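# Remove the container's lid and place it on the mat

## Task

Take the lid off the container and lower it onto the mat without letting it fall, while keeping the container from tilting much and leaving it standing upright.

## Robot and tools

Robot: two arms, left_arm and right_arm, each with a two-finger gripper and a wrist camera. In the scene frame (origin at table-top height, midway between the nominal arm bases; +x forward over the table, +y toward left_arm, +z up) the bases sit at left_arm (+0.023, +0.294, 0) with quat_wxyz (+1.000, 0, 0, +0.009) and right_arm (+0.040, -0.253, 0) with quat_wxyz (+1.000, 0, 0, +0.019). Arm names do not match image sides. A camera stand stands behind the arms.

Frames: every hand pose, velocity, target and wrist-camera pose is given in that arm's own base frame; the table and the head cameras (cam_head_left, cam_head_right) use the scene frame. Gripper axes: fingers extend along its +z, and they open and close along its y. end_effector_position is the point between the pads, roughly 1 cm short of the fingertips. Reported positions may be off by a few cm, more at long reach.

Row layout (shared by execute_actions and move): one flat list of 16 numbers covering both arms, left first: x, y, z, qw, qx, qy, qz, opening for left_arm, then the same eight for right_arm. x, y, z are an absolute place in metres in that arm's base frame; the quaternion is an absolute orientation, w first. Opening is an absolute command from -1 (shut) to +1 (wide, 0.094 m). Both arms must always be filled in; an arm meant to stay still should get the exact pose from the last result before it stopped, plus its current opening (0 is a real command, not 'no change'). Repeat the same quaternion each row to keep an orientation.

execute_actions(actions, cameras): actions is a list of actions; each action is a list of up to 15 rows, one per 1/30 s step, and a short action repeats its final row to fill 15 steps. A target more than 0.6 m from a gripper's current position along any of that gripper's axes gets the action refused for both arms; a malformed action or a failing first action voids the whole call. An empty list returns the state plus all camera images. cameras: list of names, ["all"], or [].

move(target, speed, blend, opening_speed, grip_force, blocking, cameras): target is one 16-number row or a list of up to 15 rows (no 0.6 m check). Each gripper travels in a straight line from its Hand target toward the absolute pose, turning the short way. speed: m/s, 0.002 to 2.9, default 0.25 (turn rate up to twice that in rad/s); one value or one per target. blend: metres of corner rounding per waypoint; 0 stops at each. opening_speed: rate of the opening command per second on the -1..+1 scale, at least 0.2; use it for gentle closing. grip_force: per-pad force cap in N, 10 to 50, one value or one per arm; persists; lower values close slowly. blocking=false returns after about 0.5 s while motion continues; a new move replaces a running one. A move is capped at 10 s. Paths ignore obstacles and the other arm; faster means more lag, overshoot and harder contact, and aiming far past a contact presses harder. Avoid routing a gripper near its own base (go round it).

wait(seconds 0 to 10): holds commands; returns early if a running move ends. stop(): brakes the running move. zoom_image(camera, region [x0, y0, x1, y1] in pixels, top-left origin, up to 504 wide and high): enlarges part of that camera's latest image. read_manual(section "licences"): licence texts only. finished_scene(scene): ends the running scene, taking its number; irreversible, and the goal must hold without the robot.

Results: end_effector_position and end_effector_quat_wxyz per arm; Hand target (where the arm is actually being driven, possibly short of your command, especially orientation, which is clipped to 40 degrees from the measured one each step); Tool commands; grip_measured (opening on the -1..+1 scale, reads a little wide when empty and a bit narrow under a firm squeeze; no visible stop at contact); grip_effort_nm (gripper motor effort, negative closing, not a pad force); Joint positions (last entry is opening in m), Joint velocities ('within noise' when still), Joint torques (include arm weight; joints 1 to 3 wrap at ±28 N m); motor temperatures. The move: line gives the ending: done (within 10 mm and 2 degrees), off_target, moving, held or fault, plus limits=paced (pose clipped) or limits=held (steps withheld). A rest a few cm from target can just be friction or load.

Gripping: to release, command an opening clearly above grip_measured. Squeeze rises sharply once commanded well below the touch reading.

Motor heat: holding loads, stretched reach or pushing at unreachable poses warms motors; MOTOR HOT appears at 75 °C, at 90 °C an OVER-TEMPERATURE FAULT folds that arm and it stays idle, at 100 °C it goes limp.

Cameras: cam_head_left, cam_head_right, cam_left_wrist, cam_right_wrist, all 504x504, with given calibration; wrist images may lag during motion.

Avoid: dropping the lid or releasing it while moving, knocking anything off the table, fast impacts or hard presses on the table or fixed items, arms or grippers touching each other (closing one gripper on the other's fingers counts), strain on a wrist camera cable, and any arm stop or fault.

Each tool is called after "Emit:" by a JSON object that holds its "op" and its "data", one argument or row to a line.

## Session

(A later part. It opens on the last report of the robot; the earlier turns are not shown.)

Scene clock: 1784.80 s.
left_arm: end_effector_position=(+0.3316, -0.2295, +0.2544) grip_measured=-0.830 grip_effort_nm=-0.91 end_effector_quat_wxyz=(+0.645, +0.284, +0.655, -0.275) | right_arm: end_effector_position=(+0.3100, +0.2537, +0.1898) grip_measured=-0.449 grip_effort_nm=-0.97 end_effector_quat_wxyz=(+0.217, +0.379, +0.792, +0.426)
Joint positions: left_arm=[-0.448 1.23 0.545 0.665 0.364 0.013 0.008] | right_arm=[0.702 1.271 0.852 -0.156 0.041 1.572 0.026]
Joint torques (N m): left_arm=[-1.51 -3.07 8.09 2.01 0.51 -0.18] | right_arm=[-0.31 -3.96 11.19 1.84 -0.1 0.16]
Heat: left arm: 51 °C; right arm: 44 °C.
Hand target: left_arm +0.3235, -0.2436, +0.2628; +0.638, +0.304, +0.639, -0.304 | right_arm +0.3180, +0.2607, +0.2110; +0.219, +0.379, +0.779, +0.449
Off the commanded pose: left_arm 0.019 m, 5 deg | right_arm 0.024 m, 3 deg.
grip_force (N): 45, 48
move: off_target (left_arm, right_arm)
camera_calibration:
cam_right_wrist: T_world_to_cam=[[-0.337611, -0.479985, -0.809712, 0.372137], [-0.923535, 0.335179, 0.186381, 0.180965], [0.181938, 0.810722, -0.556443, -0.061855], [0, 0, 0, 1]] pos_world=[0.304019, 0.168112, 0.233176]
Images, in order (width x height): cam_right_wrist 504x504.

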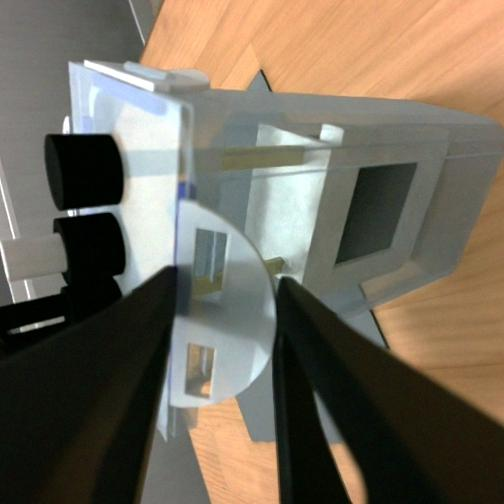

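Emit:
{"op": "move", "data": {
  "target": [
    [0.324,-0.2445,0.263,0.6382,0.3044,0.6382,-0.3044,-0.97,0.319,0.2615,0.211,0.2192,0.3796,0.7784,0.4494,0.1],
    [0.324,-0.2445,0.263,0.6382,0.3044,0.6382,-0.3044,-0.97,0.317,0.26,0.212,0.31,0.31,0.6356,0.6356,0.1],
    [0.324,-0.2445,0.263,0.6382,0.3044,0.6382,-0.3044,-0.97,0.314,0.2577,0.262,0.31,0.31,0.6356,0.6356,0.1]
  ],
  "speed": 0.1,
  "cameras": ["cam_right_wrist"]
}}

Scene clock: 1799.07 s.
left_arm: end_effector_position=(+0.3252, -0.2357, +0.2543) grip_measured=-0.830 grip_effort_nm=-0.91 end_effector_quat_wxyz=(+0.638, +0.297, +0.649, -0.290) | right_arm: end_effector_position=(+0.3092, +0.2541, +0.2107) grip_measured=+0.098 grip_effort_nm=0.13 end_effector_quat_wxyz=(+0.287, +0.331, +0.675, +0.593)
Joint positions: left_arm=[-0.452 1.23 0.545 0.665 0.406 0.011 0.008] | right_arm=[0.702 1.231 0.478 0.621 0.036 1.582 0.052]
Joint torques (N m): left_arm=[-1.26 -2.91 8.21 2.05 0.16 -0.16] | right_arm=[0.09 -7.49 11.22 2.23 0.08 -0.1]
Heat: left arm: 52 °C; right arm: 43 °C.
Hand target: left_arm +0.3236, -0.2442, +0.2629; +0.638, +0.305, +0.638, -0.304 | right_arm +0.3116, +0.2556, +0.2613; +0.310, +0.310, +0.635, +0.635
Off the commanded pose: left_arm 0.012 m, 2 deg | right_arm 0.052 m, 8 deg.
grip_force (N): 45, 48
move: off_target (left_arm, right_arm)
camera_calibration:
cam_right_wrist: T_world_to_cam=[[-0.0364235, -0.213221, -0.976325, 0.263046], [-0.949743, 0.311331, -0.0325602, 0.236474], [0.310903, 0.926072, -0.213845, -0.191765], [0, 0, 0, 1]] pos_world=[0.293791, 0.160053, 0.223511]
Images, in order (width x height): cam_right_wrist 504x504.

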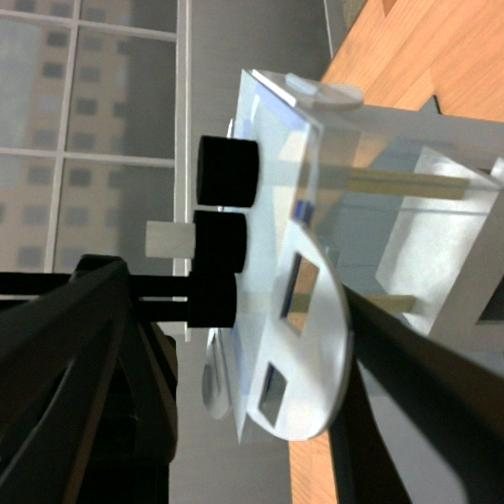

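Emit:
{"op": "move", "data": {
  "target": [0.324,-0.2445,0.263,0.6382,0.3044,0.6382,-0.3044,-0.97,0.304,0.250,0.262,0.31,0.31,0.6356,0.6356,0.1],
  "speed": 0.08,
  "cameras": ["cam_right_wrist"]
}}

Scene clock: 1805.63 s.
left_arm: end_effector_position=(+0.3218, -0.2392, +0.2547) grip_measured=-0.830 grip_effort_nm=-0.91 end_effector_quat_wxyz=(+0.634, +0.301, +0.646, -0.300) | right_arm: end_effector_position=(+0.3043, +0.2500, +0.2137) grip_measured=+0.098 grip_effort_nm=0.13 end_effector_quat_wxyz=(+0.285, +0.333, +0.679, +0.589)
Joint positions: left_arm=[-0.457 1.23 0.545 0.666 0.421 0.001 0.008] | right_arm=[0.702 1.184 0.478 0.562 0.036 1.582 0.052]
Joint torques (N m): left_arm=[-0.8 -2.73 8.24 2.03 0.03 -0.04] | right_arm=[0.34 -8.03 8.84 2.61 0.07 -0.08]
Heat: left arm: 52 °C; right arm: 44 °C.
Hand target: left_arm +0.3237, -0.2443, +0.2629; +0.638, +0.304, +0.638, -0.304 | right_arm +0.3028, +0.2489, +0.2610; +0.310, +0.311, +0.636, +0.635
Off the commanded pose: left_arm 0.010 m, 1 deg | right_arm 0.048 m, 8 deg.
grip_force (N): 45, 48
move: off_target (right_arm)
camera_calibration:
cam_right_wrist: T_world_to_cam=[[-0.0455588, -0.220852, -0.974243, 0.269184], [-0.950029, 0.31107, -0.0260902, 0.231934], [0.30882, 0.92437, -0.223987, -0.182551], [0, 0, 0, 1]] pos_world=[0.288983, 0.156046, 0.227412]
Images, in order (width x height): cam_right_wrist 504x504.

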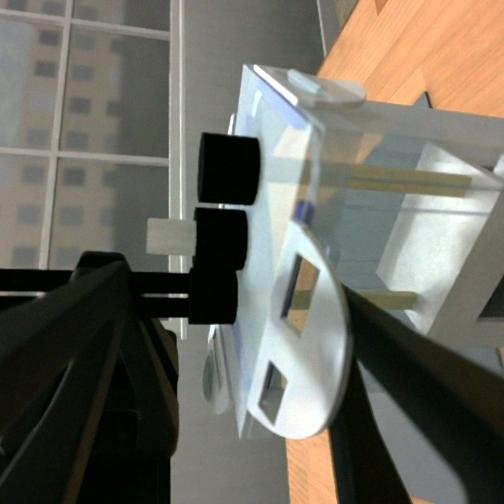

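Emit:
{"op": "move", "data": {
  "target": [
    [0.324,-0.2445,0.263,0.6382,0.3044,0.6382,-0.3044,-0.97,0.300,0.247,0.215,0.31,0.31,0.6356,0.6356,0.1]
  ],
  "speed": 0.08,
  "cameras": ["cam_right_wrist","cam_left_wrist"]
}}

Scene clock: 1813.17 s.
left_arm: end_effector_position=(+0.3207, -0.2404, +0.2546) grip_measured=-0.830 grip_effort_nm=-0.91 end_effector_quat_wxyz=(+0.633, +0.303, +0.645, -0.302) | right_arm: end_effector_position=(+0.3011, +0.2473, +0.2105) grip_measured=+0.098 grip_effort_nm=0.12 end_effector_quat_wxyz=(+0.301, +0.317, +0.645, +0.627)
Joint positions: left_arm=[-0.458 1.23 0.545 0.666 0.427 0.001 0.008] | right_arm=[0.702 1.249 0.371 0.845 0.036 1.582 0.052]
Joint torques (N m): left_arm=[-0.57 -2.74 8.14 2.03 -0.06 -0.02] | right_arm=[0.34 -3.04 5.63 2.4 0.09 -0.1]
Heat: left arm: 52 °C; right arm: 45 °C.
Hand target: left_arm +0.3238, -0.2442, +0.2629; +0.638, +0.304, +0.638, -0.304 | right_arm +0.2999, +0.2469, +0.2151; +0.310, +0.310, +0.636, +0.635
Off the commanded pose: left_arm 0.010 m, 1 deg | right_arm 0.005 m, 2 deg.
grip_force (N): 45, 48
move: done
camera_calibration:
cam_left_wrist: T_world_to_cam=[[-0.781378, -0.609839, 0.132456, 0.0640117], [-0.427387, 0.368272, -0.825661, 0.453282], [0.454741, -0.701763, -0.548397, -0.0778741], [0, 0, 0, 1]] pos_world=[0.279157, -0.182543, 0.323073]
cam_right_wrist: T_world_to_cam=[[0.0380338, -0.150273, -0.987913, 0.225681], [-0.945342, 0.314994, -0.0843092, 0.23954], [0.323856, 0.937121, -0.130079, -0.207177], [0, 0, 0, 1]] pos_world=[0.284959, 0.152611, 0.216199]
Images, in order (width x height): cam_left_wrist 504x504, cam_right_wrist 504x504.

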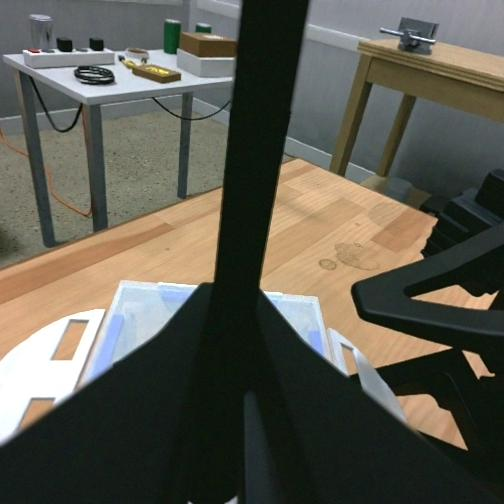

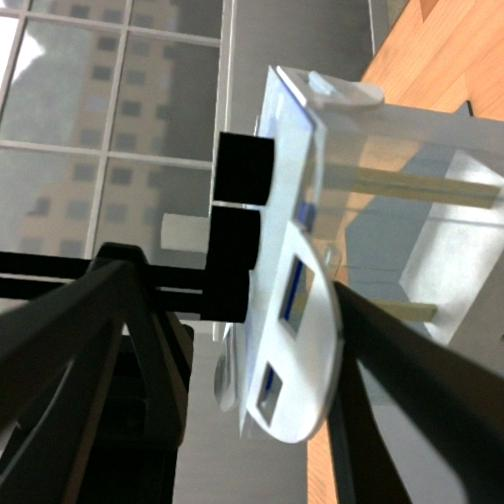

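Emit:
{"op": "move", "data": {
  "target": [
    [0.324,-0.2445,0.263,0.6382,0.3044,0.6382,-0.3044,-0.97,0.296,0.244,0.215,0.31,0.31,0.6356,0.6356,-0.4],
    [0.324,-0.2445,0.263,0.6382,0.3044,0.6382,-0.3044,-0.97,0.294,0.242,0.246,0.31,0.31,0.6356,0.6356,-0.4],
    [0.324,-0.2445,0.263,0.6382,0.3044,0.6382,-0.3044,-0.97,0.255,0.210,0.236,0.31,0.31,0.6356,0.6356,-0.4]
  ],
  "speed": 0.1,
  "cameras": ["cam_left_wrist","cam_right_wrist","cam_head_left","cam_head_right"]
}}

Scene clock: 1825.77 s.
left_arm: end_effector_position=(+0.3203, -0.2406, +0.2546) grip_measured=-0.830 grip_effort_nm=-0.91 end_effector_quat_wxyz=(+0.632, +0.304, +0.645, -0.303) | right_arm: end_effector_position=(+0.2577, +0.2121, +0.2379) grip_measured=-0.397 grip_effort_nm=-0.11 end_effector_quat_wxyz=(+0.304, +0.312, +0.636, +0.637)
Joint positions: left_arm=[-0.458 1.23 0.545 0.666 0.429 0.002 0.008] | right_arm=[0.705 0.833 0.289 0.542 0.036 1.582 0.028]
Joint torques (N m): left_arm=[-0.7 -2.7 8.21 1.98 -0.05 -0.06] | right_arm=[0.7 -2.45 6.31 1.85 0.16 -0.12]
Motor temperatures (°C): left_arm=[25 28 32 53 27 24 30] | right_arm=[28 31 37 45 26 28 27]
Heat: left arm: 53 °C; right arm: 45 °C.
Hand target: left_arm +0.3237, -0.2443, +0.2629; +0.638, +0.304, +0.638, -0.304 | right_arm +0.2552, +0.2100, +0.2360; +0.310, +0.310, +0.635, +0.636
Off the commanded pose: left_arm 0.010 m, 1 deg | right_arm 0.004 m, 1 deg.
grip_force (N): 45, 48
move: done
camera_calibration:
cam_left_wrist: T_world_to_cam=[[-0.782831, -0.608061, 0.132054, 0.0645949], [-0.426235, 0.369415, -0.825746, 0.453186], [0.45332, -0.702705, -0.548366, -0.0777095], [0, 0, 0, 1]] pos_world=[0.278958, -0.182743, 0.323073]
cam_right_wrist: T_world_to_cam=[[0.0615025, -0.130532, -0.989535, 0.239112], [-0.944255, 0.313642, -0.100061, 0.215734], [0.323421, 0.940527, -0.103966, -0.163506], [0, 0, 0, 1]] pos_world=[0.241883, 0.117331, 0.241197]

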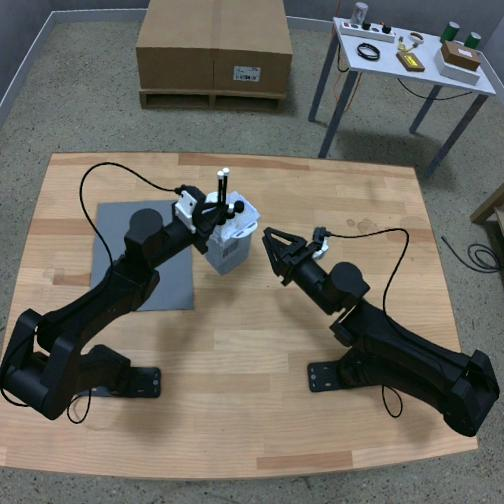

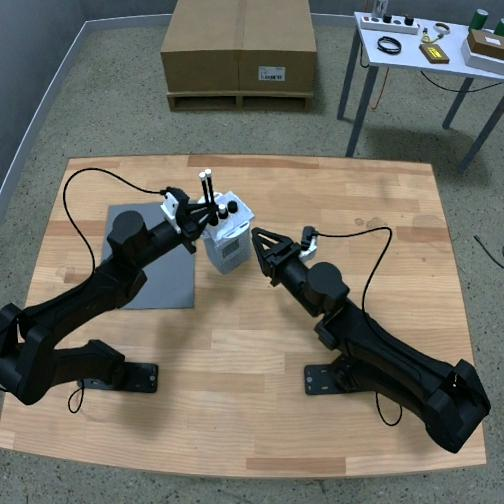

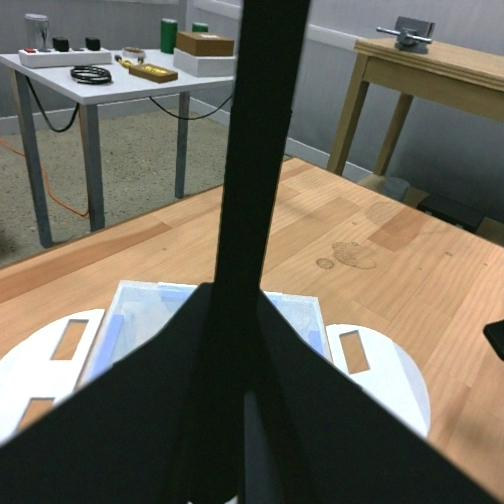

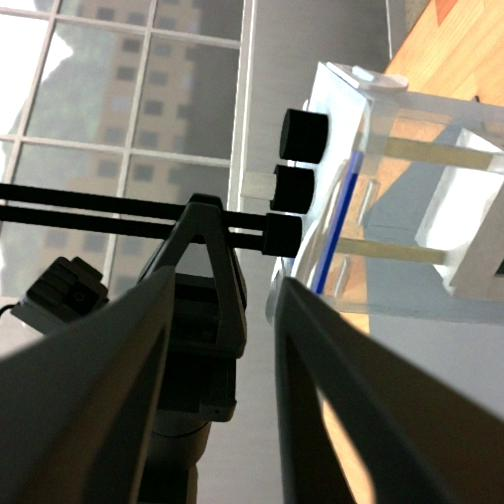

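Emit:
{"op": "move", "data": {
  "target": [
    [0.324,-0.2445,0.263,0.6382,0.3044,0.6382,-0.3044,-0.97,0.28,0.14,0.245,0.159,0.159,0.689,0.689,0.1],
    [0.324,-0.2445,0.263,0.6382,0.3044,0.6382,-0.3044,-0.97,0.38,0.13,0.225,0,0,0.7071,0.7071,0.1],
    [0.324,-0.2445,0.263,0.6382,0.3044,0.6382,-0.3044,-0.97,0.396,0.190,0.195,0,0,0.7071,0.7071,0.1]
  ],
  "speed": 0.15,
  "blend": 0.03,
  "cameras": ["cam_right_wrist","cam_head_left","cam_head_right"]
}}

Scene clock: 1854.57 s.
left_arm: end_effector_position=(+0.3203, -0.2406, +0.2546) grip_measured=-0.830 grip_effort_nm=-0.91 end_effector_quat_wxyz=(+0.632, +0.304, +0.645, -0.303) | right_arm: end_effector_position=(+0.3879, +0.1901, +0.1908) grip_measured=+0.097 grip_effort_nm=0.15 end_effector_quat_wxyz=(-0.020, +0.019, +0.708, +0.706)
Joint positions: left_arm=[-0.458 1.23 0.545 0.666 0.429 0.002 0.008] | right_arm=[0.022 1.972 1.05 0.761 -1.55 1.464 0.052]
Joint torques (N m): left_arm=[-0.59 -2.73 8.21 2.01 -0.07 -0.07] | right_arm=[-0.06 -8.43 8.68 1.47 -0.06 -0.2]
Heat: left arm: 53 °C; right arm: 42 °C.
Hand target: left_arm +0.3237, -0.2443, +0.2629; +0.638, +0.304, +0.638, -0.304 | right_arm +0.3957, +0.1899, +0.1950; +0.000, +0.000, +0.708, +0.706
Off the commanded pose: left_arm 0.010 m, 1 deg | right_arm 0.009 m, 3 deg.
grip_force (N): 45, 48
move: off_target (right_arm)
camera_calibration:
cam_right_wrist: T_world_to_cam=[[0.0969021, -0.0334995, -0.99473, 0.150463], [-0.834303, -0.547715, -0.0628286, 0.454859], [-0.542724, 0.835994, -0.0810235, 0.161694], [0, 0, 0, 1]] pos_world=[0.452665, 0.118998, 0.191349]
Images, in order (width x height): cam_head_left 504x504, cam_head_right 504x504, cam_right_wrist 504x504.

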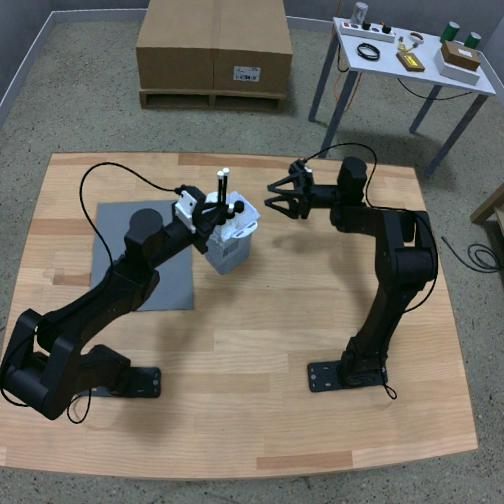

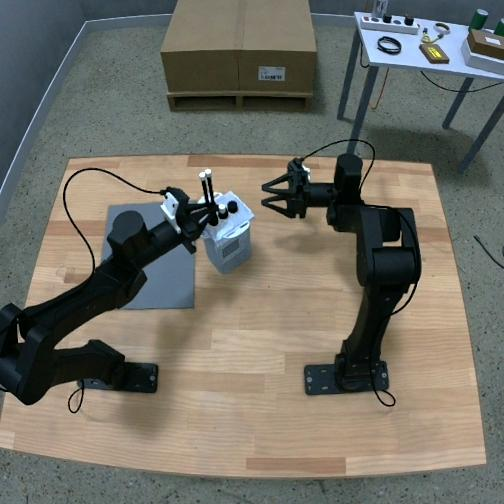

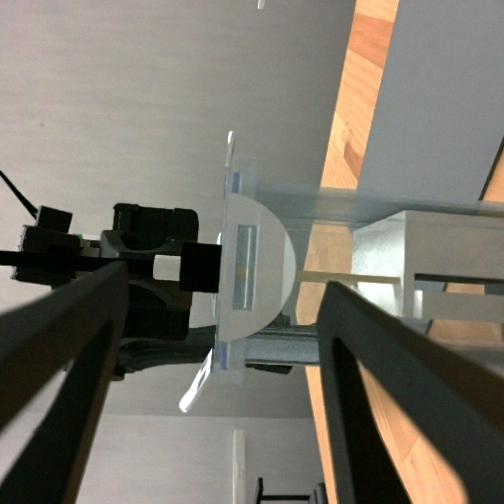

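Emit:
{"op": "move", "data": {
  "target": [
    [0.324,-0.2445,0.263,0.6382,0.3044,0.6382,-0.3044,-0.97,0.380,0.195,0.182,0,0,0.7071,0.7071,0.1],
    [0.324,-0.2445,0.263,0.6382,0.3044,0.6382,-0.3044,-0.97,0.380,0.220,0.183,0,0,0.7071,0.7071,0.1]
  ],
  "speed": 0.08,
  "cameras": ["cam_right_wrist"]
}}

Scene clock: 1867.63 s.
left_arm: end_effector_position=(+0.3203, -0.2406, +0.2546) grip_measured=-0.830 grip_effort_nm=-0.91 end_effector_quat_wxyz=(+0.632, +0.304, +0.645, -0.303) | right_arm: end_effector_position=(+0.3796, +0.2197, +0.1919) grip_measured=+0.097 grip_effort_nm=0.15 end_effector_quat_wxyz=(+0.001, -0.009, +0.709, +0.706)
Joint positions: left_arm=[-0.458 1.23 0.545 0.666 0.429 0.002 0.008] | right_arm=[0.1 1.972 1.015 0.911 -1.481 1.511 0.052]
Joint torques (N m): left_arm=[-0.57 -2.8 8.25 2.04 -0.05 -0.05] | right_arm=[0.16 -8.5 4.74 1.56 0.11 0.02]
Heat: left arm: 53 °C; right arm: 42 °C.
Hand target: left_arm +0.3237, -0.2443, +0.2629; +0.638, +0.304, +0.638, -0.304 | right_arm +0.3798, +0.2200, +0.1832; +0.000, +0.000, +0.709, +0.705
Off the commanded pose: left_arm 0.010 m, 1 deg | right_arm 0.009 m, 1 deg.
grip_force (N): 45, 48
move: done
camera_calibration:
cam_right_wrist: T_world_to_cam=[[0.165438, -0.0326869, -0.985678, 0.125407], [-0.823109, -0.555115, -0.119743, 0.472467], [-0.543251, 0.831131, -0.118742, 0.140971], [0, 0, 0, 1]] pos_world=[0.444728, 0.149207, 0.196925]
Images, in order (width x height): cam_right_wrist 504x504.

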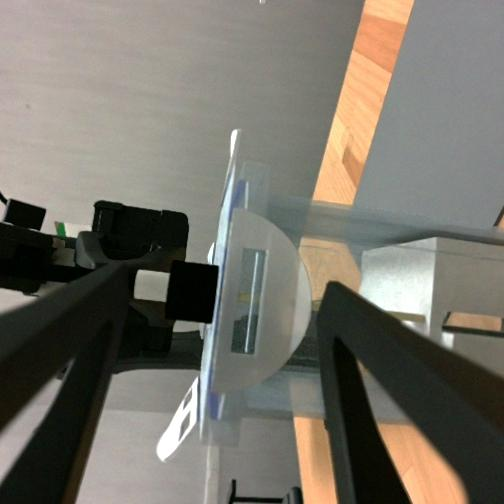

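Emit:
{"op": "move", "data": {
  "target": [0.324,-0.2445,0.263,0.6382,0.3044,0.6382,-0.3044,-0.97,0.379,0.218,0.172,0,0,0.7071,0.7071,0.1],
  "speed": 0.08
}}

Scene clock: 1874.33 s.
left_arm: end_effector_position=(+0.3203, -0.2406, +0.2546) grip_measured=-0.830 grip_effort_nm=-0.91 end_effector_quat_wxyz=(+0.632, +0.304, +0.645, -0.303) | right_arm: end_effector_position=(+0.3778, +0.2195, +0.1827) grip_measured=+0.097 grip_effort_nm=0.16 end_effector_quat_wxyz=(+0.003, -0.010, +0.708, +0.706)
Joint positions: left_arm=[-0.458 1.23 0.545 0.666 0.429 0.002 0.008] | right_arm=[0.1 1.992 0.995 0.956 -1.481 1.512 0.052]
Joint torques (N m): left_arm=[-0.65 -2.76 8.24 2.03 -0.06 -0.07] | right_arm=[-0.29 -7.95 4.77 1.51 0.07 0.03]
Heat: left arm: 53 °C; right arm: 42 °C.
Hand target: left_arm +0.3237, -0.2443, +0.2629; +0.638, +0.304, +0.638, -0.304 | right_arm +0.3788, +0.2180, +0.1721; +0.000, +0.000, +0.709, +0.705
Off the commanded pose: left_arm 0.010 m, 1 deg | right_arm 0.011 m, 1 deg.
grip_force (N): 45, 48
move: off_target (right_arm)

Emit:
{"op": "move", "data": {
  "target": [0.324,-0.2445,0.263,0.6382,0.3044,0.6382,-0.3044,-0.97,0.379,0.243,0.174,0,0,0.7071,0.7071,0.1],
  "speed": 0.05,
  "cameras": ["cam_right_wrist"]
}}

Scene clock: 1879.53 s.
left_arm: end_effector_position=(+0.3203, -0.2406, +0.2546) grip_measured=-0.830 grip_effort_nm=-0.91 end_effector_quat_wxyz=(+0.632, +0.304, +0.645, -0.303) | right_arm: end_effector_position=(+0.3769, +0.2402, +0.1805) grip_measured=+0.097 grip_effort_nm=0.15 end_effector_quat_wxyz=(-0.001, -0.003, +0.708, +0.706)
Joint positions: left_arm=[-0.458 1.23 0.545 0.666 0.429 0.002 0.008] | right_arm=[0.154 2.006 0.995 0.993 -1.422 1.55 0.052]
Joint torques (N m): left_arm=[-0.69 -2.88 8.14 2.01 -0.04 -0.05] | right_arm=[0.65 -8.16 5.67 1.58 0.13 0.02]
Heat: left arm: 53 °C; right arm: 42 °C.
Hand target: left_arm +0.3237, -0.2443, +0.2629; +0.638, +0.304, +0.638, -0.304 | right_arm +0.3788, +0.2430, +0.1740; +0.000, +0.000, +0.708, +0.706
Off the commanded pose: left_arm 0.010 m, 1 deg | right_arm 0.007 m, 0 deg.
grip_force (N): 45, 48
move: done
camera_calibration:
cam_right_wrist: T_world_to_cam=[[0.153948, -0.0321307, -0.987556, 0.119852], [-0.827045, -0.551068, -0.110997, 0.47912], [-0.540645, 0.833841, -0.11141, 0.118219], [0, 0, 0, 1]] pos_world=[0.441718, 0.169303, 0.184712]
Images, in order (width x height): cam_right_wrist 504x504.

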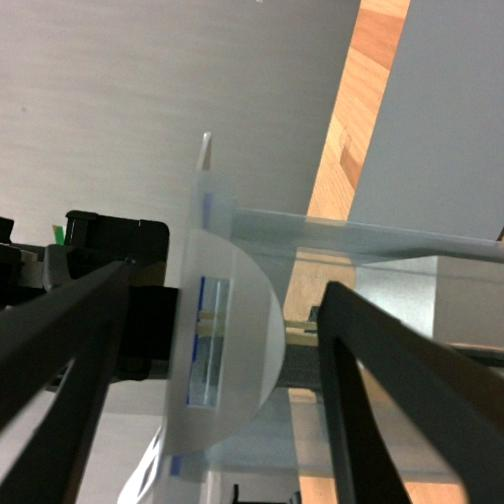

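Emit:
{"op": "move", "data": {
  "target": [0.324,-0.2445,0.263,0.6382,0.3044,0.6382,-0.3044,-0.97,0.379,0.243,0.175,0,0,0.7071,0.7071,-0.6],
  "speed": 0.05,
  "grip_force": [45,25],
  "cameras": ["cam_right_wrist"]
}}

Scene clock: 1888.30 s.
left_arm: end_effector_position=(+0.3203, -0.2406, +0.2546) grip_measured=-0.830 grip_effort_nm=-0.91 end_effector_quat_wxyz=(+0.632, +0.304, +0.645, -0.303) | right_arm: end_effector_position=(+0.3774, +0.2402, +0.1791) grip_measured=-0.390 grip_effort_nm=-0.46 end_effector_quat_wxyz=(-0.003, +0.000, +0.708, +0.706)
Joint positions: left_arm=[-0.458 1.23 0.545 0.666 0.429 0.002 0.008] | right_arm=[0.154 2.01 0.995 0.996 -1.421 1.555 0.029]
Joint velocities: left_arm=[0.002 -0.002 0.046 0.051 -0.007 -0.051 0.001] | right_arm=[within noise]
Joint torques (N m): left_arm=[-0.64 -2.67 8.17 2.03 -0.07 -0.1] | right_arm=[0.65 -8.58 5.76 1.57 0.13 0.03]
Heat: left arm: 54 °C; right arm: 41 °C.
Hand target: left_arm +0.3237, -0.2443, +0.2629; +0.638, +0.304, +0.638, -0.304 | right_arm +0.3789, +0.2430, +0.1750; +0.000, +0.000, +0.708, +0.706
Off the commanded pose: left_arm 0.010 m, 1 deg | right_arm 0.005 m, 0 deg.
grip_force (N): 45, 25
move: done
camera_calibration:
cam_right_wrist: T_world_to_cam=[[0.147555, -0.0326518, -0.988515, 0.121181], [-0.828573, -0.549848, -0.105518, 0.478805], [-0.540087, 0.834626, -0.108187, 0.117329], [0, 0, 0, 1]] pos_world=[0.442212, 0.169301, 0.183005]
Images, in order (width x height): cam_right_wrist 504x504.

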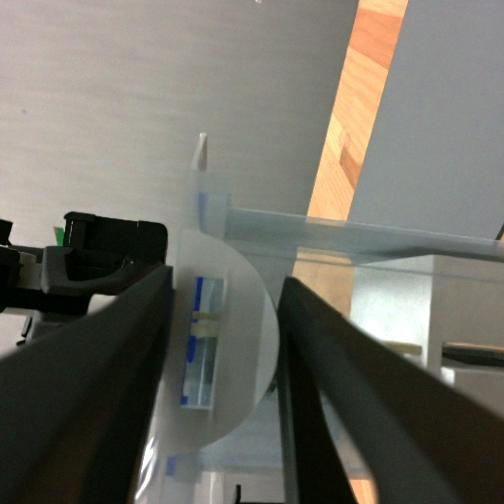

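Emit:
{"op": "move", "data": {
  "target": [
    [0.324,-0.2445,0.263,0.6382,0.3044,0.6382,-0.3044,-0.97,0.381,0.240,0.181,0.0581,-0.0581,0.7727,0.6293,-0.7],
    [0.324,-0.2445,0.263,0.6382,0.3044,0.6382,-0.3044,-0.97,0.384,0.237,0.186,0.1151,-0.1151,0.8252,0.5408,-0.7]
  ],
  "speed": 0.08,
  "grip_force": [45,48],
  "cameras": ["cam_right_wrist"]
}}

Scene clock: 1906.40 s.
left_arm: end_effector_position=(+0.3204, -0.2409, +0.2546) grip_measured=-0.830 grip_effort_nm=-0.91 end_effector_quat_wxyz=(+0.633, +0.303, +0.645, -0.303) | right_arm: end_effector_position=(+0.3823, +0.2351, +0.1838) grip_measured=-0.465 grip_effort_nm=-0.97 end_effector_quat_wxyz=(+0.102, -0.108, +0.809, +0.569)
Joint positions: left_arm=[-0.461 1.23 0.545 0.666 0.424 0.001 0.008] | right_arm=[0.17 1.881 1.375 -0.52 -1.172 0.271 0.025]
Joint torques (N m): left_arm=[-0.43 -2.71 8.21 2.02 0 -0.07] | right_arm=[1.39 -11.56 8.27 0.74 0.26 -0.12]
Motor temperatures (°C): left_arm=[25 28 33 53 27 24 30] | right_arm=[28 33 36 40 26 28 27]
Heat: left arm: 53 °C; right arm: 40 °C.
Hand target: left_arm +0.3238, -0.2442, +0.2628; +0.638, +0.304, +0.638, -0.304 | right_arm +0.3838, +0.2366, +0.1862; +0.117, -0.114, +0.824, +0.543
Off the commanded pose: left_arm 0.010 m, 1 deg | right_arm 0.003 m, 4 deg.
grip_force (N): 45, 48
move: off_target (right_arm)
camera_calibration:
cam_right_wrist: T_world_to_cam=[[0.430573, -0.345692, -0.833729, 0.0618544], [-0.785149, -0.599051, -0.157097, 0.484985], [-0.445139, 0.722243, -0.529354, 0.192238], [0, 0, 0, 1]] pos_world=[0.439725, 0.17307, 0.229522]
Images, in order (width x height): cam_right_wrist 504x504.

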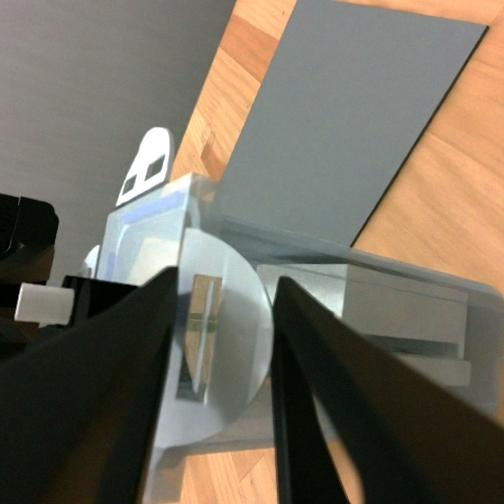

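Emit:
{"op": "move", "data": {
  "target": [
    [0.324,-0.2445,0.263,0.6382,0.3044,0.6382,-0.3044,-0.97,0.384,0.2365,0.186,0.1151,-0.1151,0.8252,0.5408,-0.05],
    [0.324,-0.2445,0.263,0.6382,0.3044,0.6382,-0.3044,-0.97,0.384,0.234,0.192,0,0,0.7071,0.7071,-0.05],
    [0.324,-0.2445,0.263,0.6382,0.3044,0.6382,-0.3044,-0.97,0.386,0.232,0.248,0,0,0.7071,0.7071,-0.05]
  ],
  "speed": 0.1,
  "cameras": ["cam_right_wrist","cam_left_wrist"]
}}

Scene clock: 1919.00 s.
left_arm: end_effector_position=(+0.3195, -0.2417, +0.2547) grip_measured=-0.830 grip_effort_nm=-0.91 end_effector_quat_wxyz=(+0.632, +0.305, +0.644, -0.305) | right_arm: end_effector_position=(+0.3876, +0.2337, +0.2115) grip_measured=-0.052 grip_effort_nm=0.13 end_effector_quat_wxyz=(-0.033, +0.044, +0.713, +0.699)
Joint positions: left_arm=[-0.461 1.23 0.545 0.666 0.431 0.001 0.008] | right_arm=[0.135 1.92 1.084 0.695 -1.421 1.541 0.045]
Joint torques (N m): left_arm=[-0.39 -2.74 8.2 2.03 -0.07 -0.03] | right_arm=[-0.34 -14.46 9.18 1.65 -0.24 0.08]
Heat: left arm: 54 °C; right arm: 40 °C.
Hand target: left_arm +0.3238, -0.2442, +0.2629; +0.638, +0.304, +0.638, -0.304 | right_arm +0.3846, +0.2321, +0.2469; +0.000, +0.000, +0.708, +0.706
Off the commanded pose: left_arm 0.010 m, 1 deg | right_arm 0.037 m, 6 deg.
grip_force (N): 45, 48
move: off_target (right_arm)
camera_calibration:
cam_left_wrist: T_world_to_cam=[[-0.785263, -0.604676, 0.133151, 0.0645749], [-0.425238, 0.370387, -0.825825, 0.453235], [0.450039, -0.70511, -0.547982, -0.0775973], [0, 0, 0, 1]] pos_world=[0.278363, -0.18354, 0.323172]
cam_right_wrist: T_world_to_cam=[[0.0418295, -0.0518266, -0.99778, 0.198836], [-0.84481, -0.535012, -0.00762705, 0.469196], [-0.533429, 0.843253, -0.0661629, 0.118192], [0, 0, 0, 1]] pos_world=[0.451111, 0.161664, 0.209793]
Images, in order (width x height): cam_left_wrist 504x504, cam_right_wrist 504x504.

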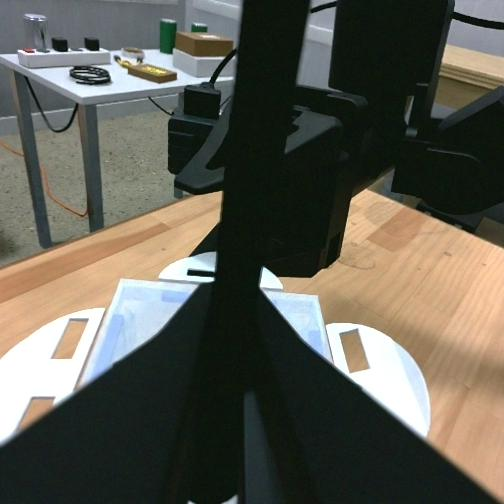

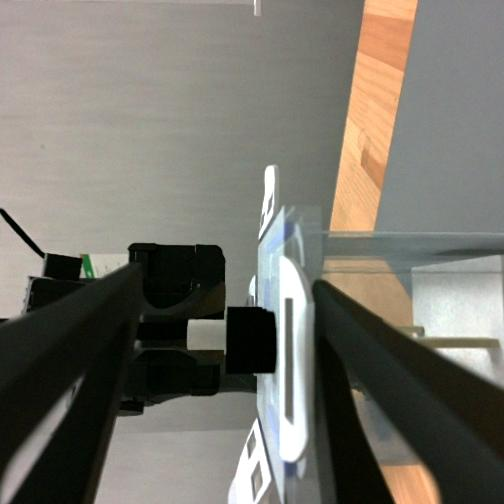

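Flap is at 90°. Back away.

Emit:
{"op": "move", "data": {
  "target": [
    [0.324,-0.2445,0.263,0.6382,0.3044,0.6382,-0.3044,-0.97,0.392,0.190,0.215,0,0,0.7071,0.7071,-0.05],
    [0.324,-0.2445,0.263,0.6382,0.3044,0.6382,-0.3044,-0.97,0.36,0.08,0.22,0,0,0.7071,0.7071,-0.05]
  ],
  "speed": 0.12,
  "blend": 0.02,
  "cameras": ["cam_right_wrist","cam_left_wrist","cam_head_left","cam_head_right"]
}}

Scene clock: 1925.90 s.
left_arm: end_effector_position=(+0.3194, -0.2418, +0.2547) grip_measured=-0.830 grip_effort_nm=-0.91 end_effector_quat_wxyz=(+0.632, +0.306, +0.644, -0.305) | right_arm: end_effector_position=(+0.3689, +0.0796, +0.2084) grip_measured=-0.052 grip_effort_nm=0.13 end_effector_quat_wxyz=(+0.088, +0.130, +0.697, +0.700)
Joint positions: left_arm=[-0.461 1.23 0.545 0.666 0.431 0.001 0.008] | right_arm=[-0.289 1.725 0.813 0.72 -1.549 1.438 0.045]
Joint torques (N m): left_arm=[-0.36 -2.69 8.17 2.04 -0.07 -0.06] | right_arm=[-0.51 -11.4 4.94 1.38 -0.25 -0.2]
Heat: left arm: 54 °C; right arm: 40 °C.
Hand target: left_arm +0.3237, -0.2442, +0.2629; +0.638, +0.304, +0.638, -0.304 | right_arm +0.3607, +0.0809, +0.2195; +0.105, +0.106, +0.699, +0.699
Off the commanded pose: left_arm 0.010 m, 1 deg | right_arm 0.015 m, 18 deg.
joint sent to its limit (right arm) — joint 5 (wrist yaw), lower limit. The joint targets are off in orientation, not in position.
grip_force (N): 45, 48
move: off_target (right_arm)
camera_calibration:
cam_left_wrist: T_world_to_cam=[[-0.785811, -0.604069, 0.132675, 0.0649322], [-0.424651, 0.371029, -0.825839, 0.453231], [0.449637, -0.705293, -0.548077, -0.0775592], [0, 0, 0, 1]] pos_world=[0.278363, -0.18364, 0.323172]
cam_right_wrist: T_world_to_cam=[[0.0773575, -0.0610782, -0.995131, 0.175735], [-0.962407, -0.265228, -0.0585348, 0.403369], [-0.260361, 0.962249, -0.0792995, 0.130576], [0, 0, 0, 1]] pos_world=[0.408608, -0.00792842, 0.208845]

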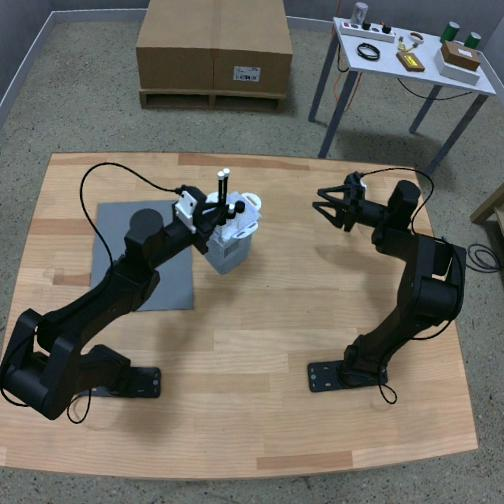

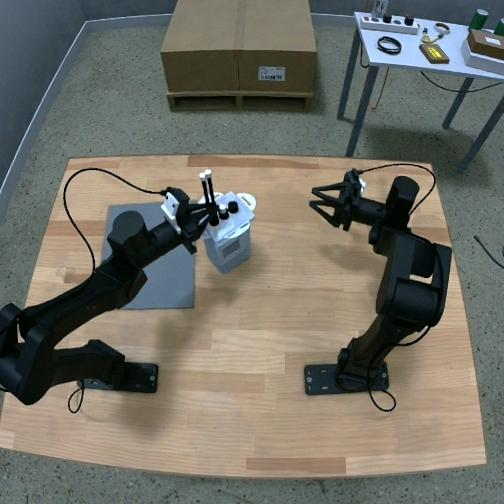

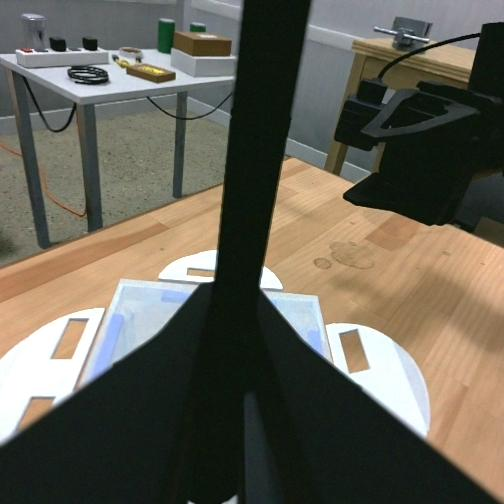

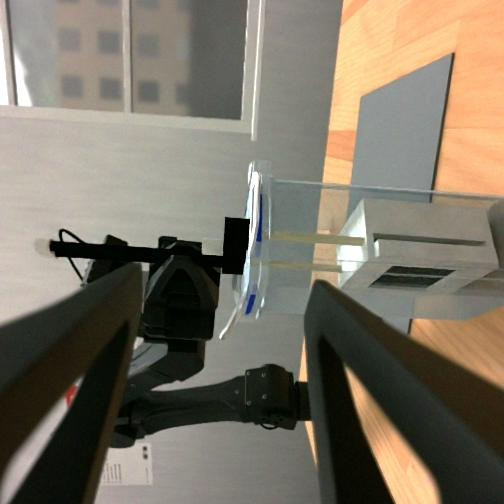

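Emit:
{"op": "move", "data": {
  "target": [0.324,-0.2445,0.323,0.6382,0.3044,0.6382,-0.3044,-0.97,0.36,0.08,0.22,0.088,0.130,0.697,0.70,-0.05],
  "speed": 0.06,
  "cameras": ["cam_right_wrist","cam_left_wrist","cam_head_left","cam_head_right"]
}}

Scene clock: 1933.40 s.
left_arm: end_effector_position=(+0.3246, -0.2431, +0.2649) grip_measured=-0.830 grip_effort_nm=-0.91 end_effector_quat_wxyz=(+0.580, +0.304, +0.694, -0.301) | right_arm: end_effector_position=(+0.3679, +0.0799, +0.2109) grip_measured=-0.052 grip_effort_nm=0.13 end_effector_quat_wxyz=(+0.081, +0.137, +0.695, +0.701)
Joint positions: left_arm=[-0.461 1.193 0.707 0.323 0.425 0.001 0.008] | right_arm=[-0.289 1.715 0.813 0.711 -1.549 1.459 0.045]
Joint torques (N m): left_arm=[-0.42 -8.4 10.41 2.6 0.01 -0.06] | right_arm=[-0.51 -11.4 4.74 1.22 -0.16 0.04]
Heat: left arm: 54 °C; right arm: 39 °C.
Hand target: left_arm +0.3204, -0.2425, +0.3217; +0.638, +0.305, +0.638, -0.304 | right_arm +0.3604, +0.0803, +0.2196; +0.088, +0.130, +0.696, +0.701
Off the commanded pose: left_arm 0.058 m, 9 deg | right_arm 0.012 m, 1 deg.
grip_force (N): 45, 48
move: off_target (left_arm, right_arm)
camera_calibration:
cam_left_wrist: T_world_to_cam=[[-0.760716, -0.619935, 0.192334, 0.0390219], [-0.527876, 0.418451, -0.739084, 0.486389], [0.377702, -0.663762, -0.645571, -0.0159908], [0, 0, 0, 1]] pos_world=[0.292477, -0.189953, 0.341654]
cam_right_wrist: T_world_to_cam=[[0.058929, -0.0551468, -0.996738, 0.184894], [-0.963374, -0.264804, -0.0423055, 0.399625], [-0.261607, 0.962724, -0.0687316, 0.128429], [0, 0, 0, 1]] pos_world=[0.40769, -0.00762278, 0.210024]

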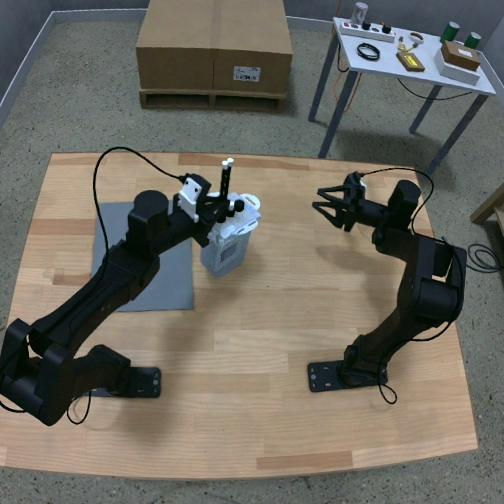

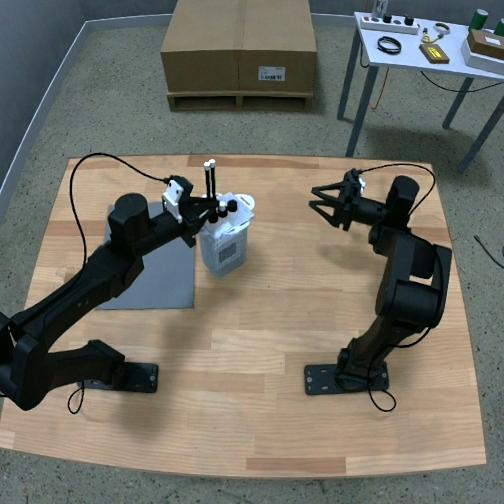

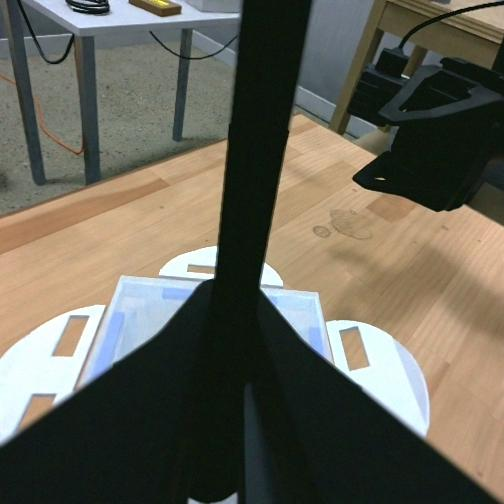

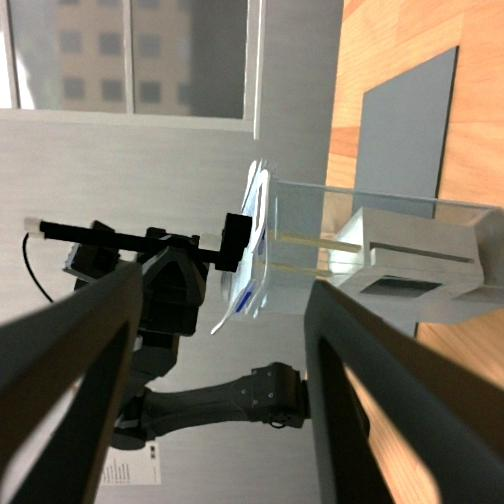

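Emit:
{"op": "move", "data": {
  "target": [0.324,-0.2445,0.258,0.6382,0.3044,0.6382,-0.3044,-0.97,0.36,0.08,0.22,0.088,0.130,0.697,0.70,-0.05],
  "speed": 0.05,
  "cameras": ["cam_right_wrist"]
}}

Emit:
{"op": "zoom_image", "data": {
  "camera": "cam_right_wrist",
  "region": [150, 120, 350, 380]
}}

Scene clock: 1942.27 s.
left_arm: end_effector_position=(+0.3238, -0.2431, +0.2577) grip_measured=-0.830 grip_effort_nm=-0.91 end_effector_quat_wxyz=(+0.630, +0.300, +0.647, -0.307) | right_arm: end_effector_position=(+0.3679, +0.0799, +0.2108) grip_measured=-0.052 grip_effort_nm=0.13 end_effector_quat_wxyz=(+0.081, +0.138, +0.695, +0.701)
Joint positions: left_arm=[-0.461 1.242 0.568 0.655 0.426 -0.012 0.008] | right_arm=[-0.289 1.715 0.813 0.711 -1.549 1.461 0.045]
Joint torques (N m): left_arm=[-0.51 -3.08 5.55 2.38 -0.05 0.1] | right_arm=[-0.43 -11.34 4.71 1.24 -0.15 0.02]
Heat: left arm: 54 °C; right arm: 39 °C.
Hand target: left_arm +0.3240, -0.2444, +0.2579; +0.638, +0.304, +0.639, -0.304 | right_arm +0.3604, +0.0803, +0.2196; +0.088, +0.130, +0.696, +0.701
Off the commanded pose: left_arm 0.001 m, 2 deg | right_arm 0.012 m, 1 deg.
grip_force (N): 45, 48
move: off_target (right_arm)
camera_calibration:
cam_right_wrist: T_world_to_cam=[[0.0571318, -0.0545948, -0.996873, 0.185458], [-0.963449, -0.264781, -0.0407153, 0.399312], [-0.26173, 0.962762, -0.0677267, 0.128253], [0, 0, 0, 1]] pos_world=[0.407689, -0.00762224, 0.209822]
Images, in order (width x height): cam_right_wrist 504x504.

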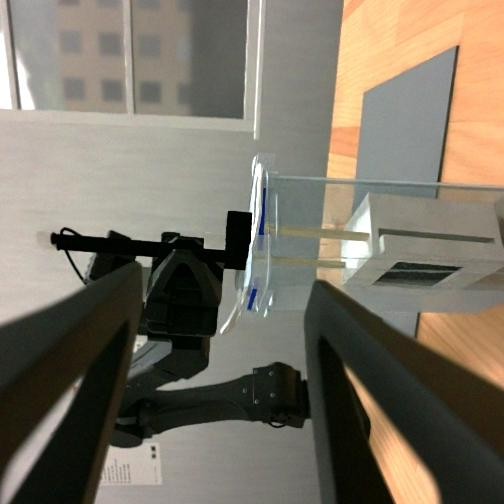

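Scaled by 1.938 from the camera's 504x504 image, which has a finer 720x720 frame.

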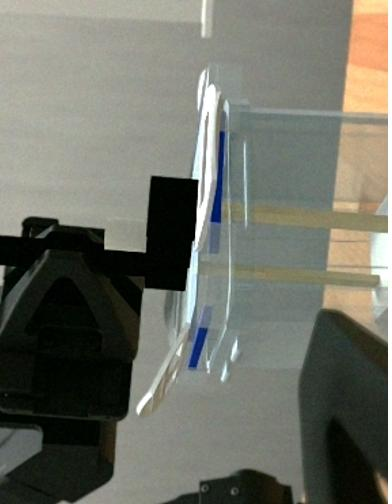

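Emit:
{"op": "wait", "data": {
  "seconds": 0.1,
  "cameras": ["cam_head_left","cam_head_right","cam_left_wrist"]
}}

Emit:
{"op": "zoom_image", "data": {
  "camera": "cam_head_left",
  "region": [160, 150, 300, 290]
}}

Emit:
{"op": "zoom_image", "data": {
  "camera": "cam_head_right",
  "region": [160, 150, 300, 290]
}}

Scene clock: 1951.93 s.
left_arm: end_effector_position=(+0.3238, -0.2431, +0.2578) grip_measured=-0.830 grip_effort_nm=-0.91 end_effector_quat_wxyz=(+0.630, +0.300, +0.647, -0.307) | right_arm: end_effector_position=(+0.3679, +0.0799, +0.2108) grip_measured=-0.052 grip_effort_nm=0.13 end_effector_quat_wxyz=(+0.081, +0.138, +0.695, +0.701)
Joint positions: left_arm=[-0.461 1.242 0.568 0.655 0.426 -0.012 0.008] | right_arm=[-0.289 1.715 0.813 0.711 -1.549 1.461 0.045]
Joint torques (N m): left_arm=[-0.4 -3.07 5.6 2.36 -0.02 0.11] | right_arm=[-0.5 -11.34 4.68 1.24 -0.15 0.04]
Heat: left arm: 54 °C; right arm: 39 °C.
Hand target: left_arm +0.3240, -0.2444, +0.2579; +0.638, +0.304, +0.639, -0.304 | right_arm +0.3604, +0.0803, +0.2196; +0.088, +0.130, +0.696, +0.701
Tool commands: left_gripper/opening=-0.97 right_gripper/opening=-0.05
Off the commanded pose: left_arm 0.001 m, 2 deg | right_arm 0.012 m, 1 deg.
grip_force (N): 45, 48
wait: 0.10 s; at rest from the start
camera_calibration:
cam_left_wrist: T_world_to_cam=[[-0.781103, -0.607103, 0.145957, 0.0615579], [-0.435692, 0.362491, -0.823876, 0.459154], [0.44727, -0.707125, -0.547653, -0.0785745], [0, 0, 0, 1]] pos_world=[0.283277, -0.184629, 0.326269]
Images, in order (width x height): cam_head_left 504x504, cam_head_right 504x504, cam_left_wrist 504x504.

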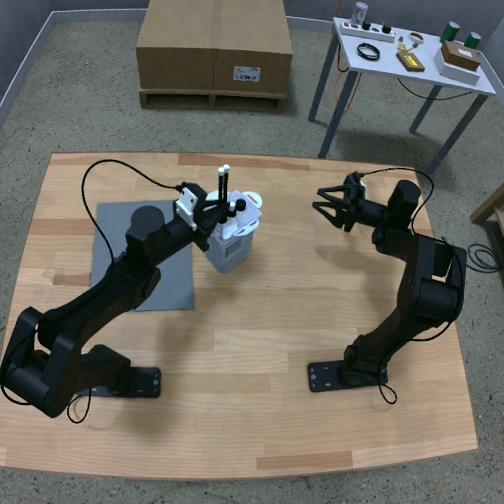

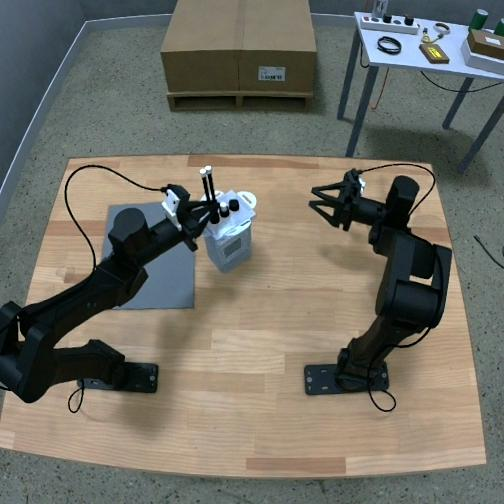

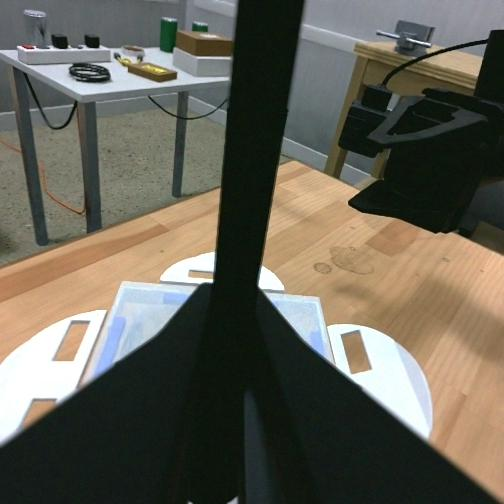

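Scaled by 3.600 from the camera's 504x504 image, which has a finer 720x720 frame.

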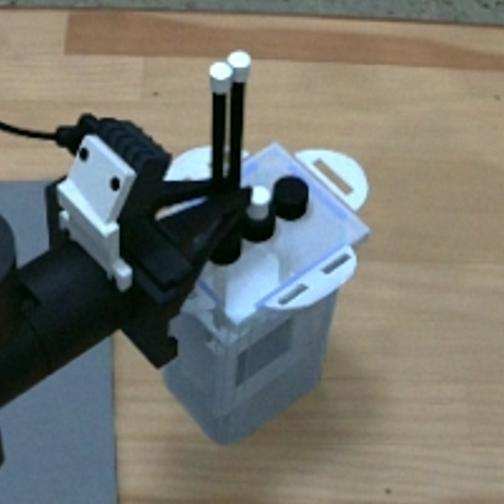

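Scaled by 3.600 from the camera's 504x504 image, which has a finer 720x720 frame.

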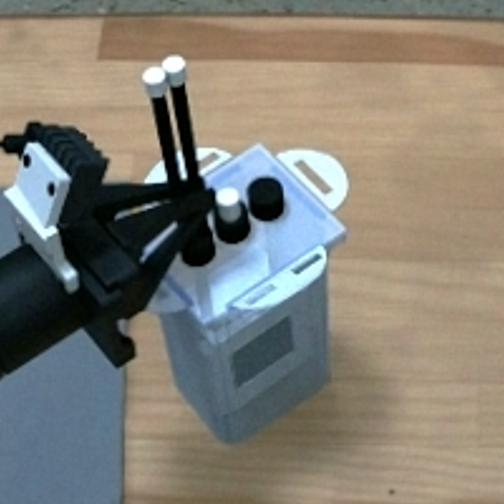

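Emit:
{"op": "move", "data": {
  "target": [0.324,-0.2445,0.285,0.6382,0.3044,0.6382,-0.3044,-0.97,0.36,0.08,0.22,0.088,0.130,0.697,0.70,-0.05],
  "speed": 0.05,
  "cameras": ["cam_right_wrist","cam_head_right"]
}}

Emit:
{"op": "zoom_image", "data": {
  "camera": "cam_head_right",
  "region": [160, 150, 300, 290]
}}

Emit:
{"op": "zoom_image", "data": {
  "camera": "cam_right_wrist",
  "region": [150, 120, 350, 380]
}}

Scene clock: 1966.10 s.
left_arm: end_effector_position=(+0.3254, -0.2440, +0.2583) grip_measured=-0.830 grip_effort_nm=-0.91 end_effector_quat_wxyz=(+0.614, +0.300, +0.662, -0.307) | right_arm: end_effector_position=(+0.3679, +0.0799, +0.2108) grip_measured=-0.052 grip_effort_nm=0.13 end_effector_quat_wxyz=(+0.081, +0.138, +0.695, +0.701)
Joint positions: left_arm=[-0.461 1.231 0.607 0.562 0.427 -0.013 0.008] | right_arm=[-0.289 1.715 0.813 0.711 -1.549 1.461 0.045]
Joint torques (N m): left_arm=[-0.4 -7.01 8.75 2 -0.05 0.1] | right_arm=[-0.42 -11.4 4.71 1.22 -0.15 0.02]
Heat: left arm: 53 °C; right arm: 39 °C.
Hand target: left_arm +0.3234, -0.2441, +0.2847; +0.638, +0.304, +0.638, -0.304 | right_arm +0.3604, +0.0803, +0.2196; +0.088, +0.130, +0.696, +0.701
Off the commanded pose: left_arm 0.027 m, 4 deg | right_arm 0.012 m, 1 deg.
grip_force (N): 45, 48
move: off_target (left_arm, right_arm)
camera_calibration:
cam_right_wrist: T_world_to_cam=[[0.0567904, -0.0544757, -0.996899, 0.185603], [-0.963474, -0.264734, -0.0404198, 0.39926], [-0.261711, 0.962782, -0.0675203, 0.128202], [0, 0, 0, 1]] pos_world=[0.407688, -0.00762217, 0.209822]
Images, in order (width x height): cam_head_right 504x504, cam_right_wrist 504x504.

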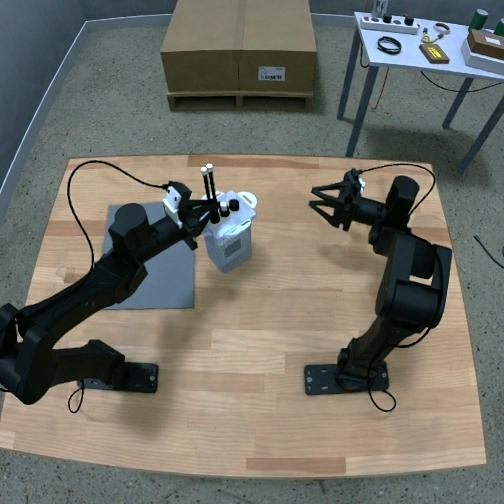

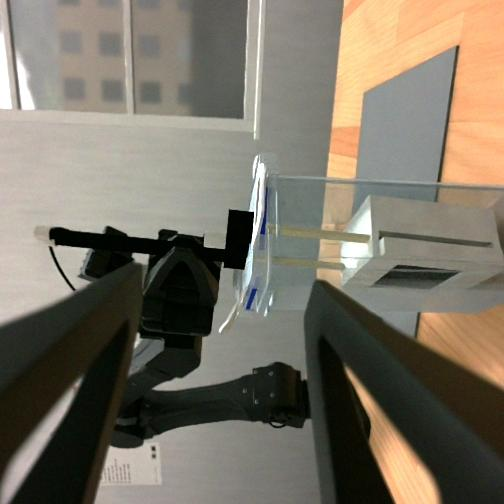

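Scaled by 3.600 from the camera's 504x504 image, which has a finer 720x720 frame.

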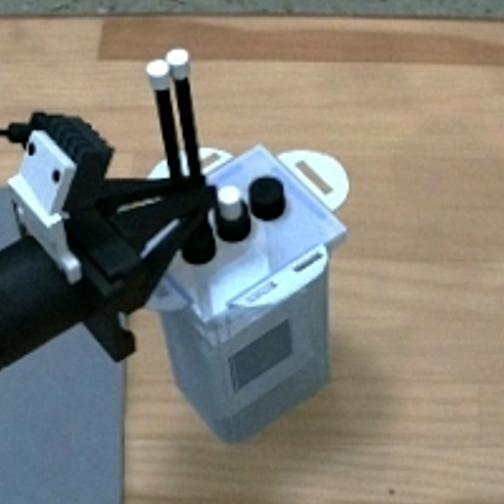

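Scaled by 1.938 from the camera's 504x504 image, which has a finer 720x720 frame.

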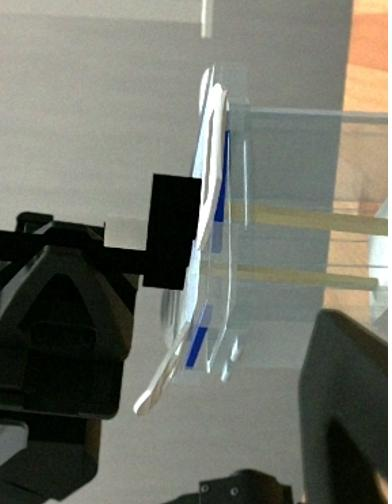

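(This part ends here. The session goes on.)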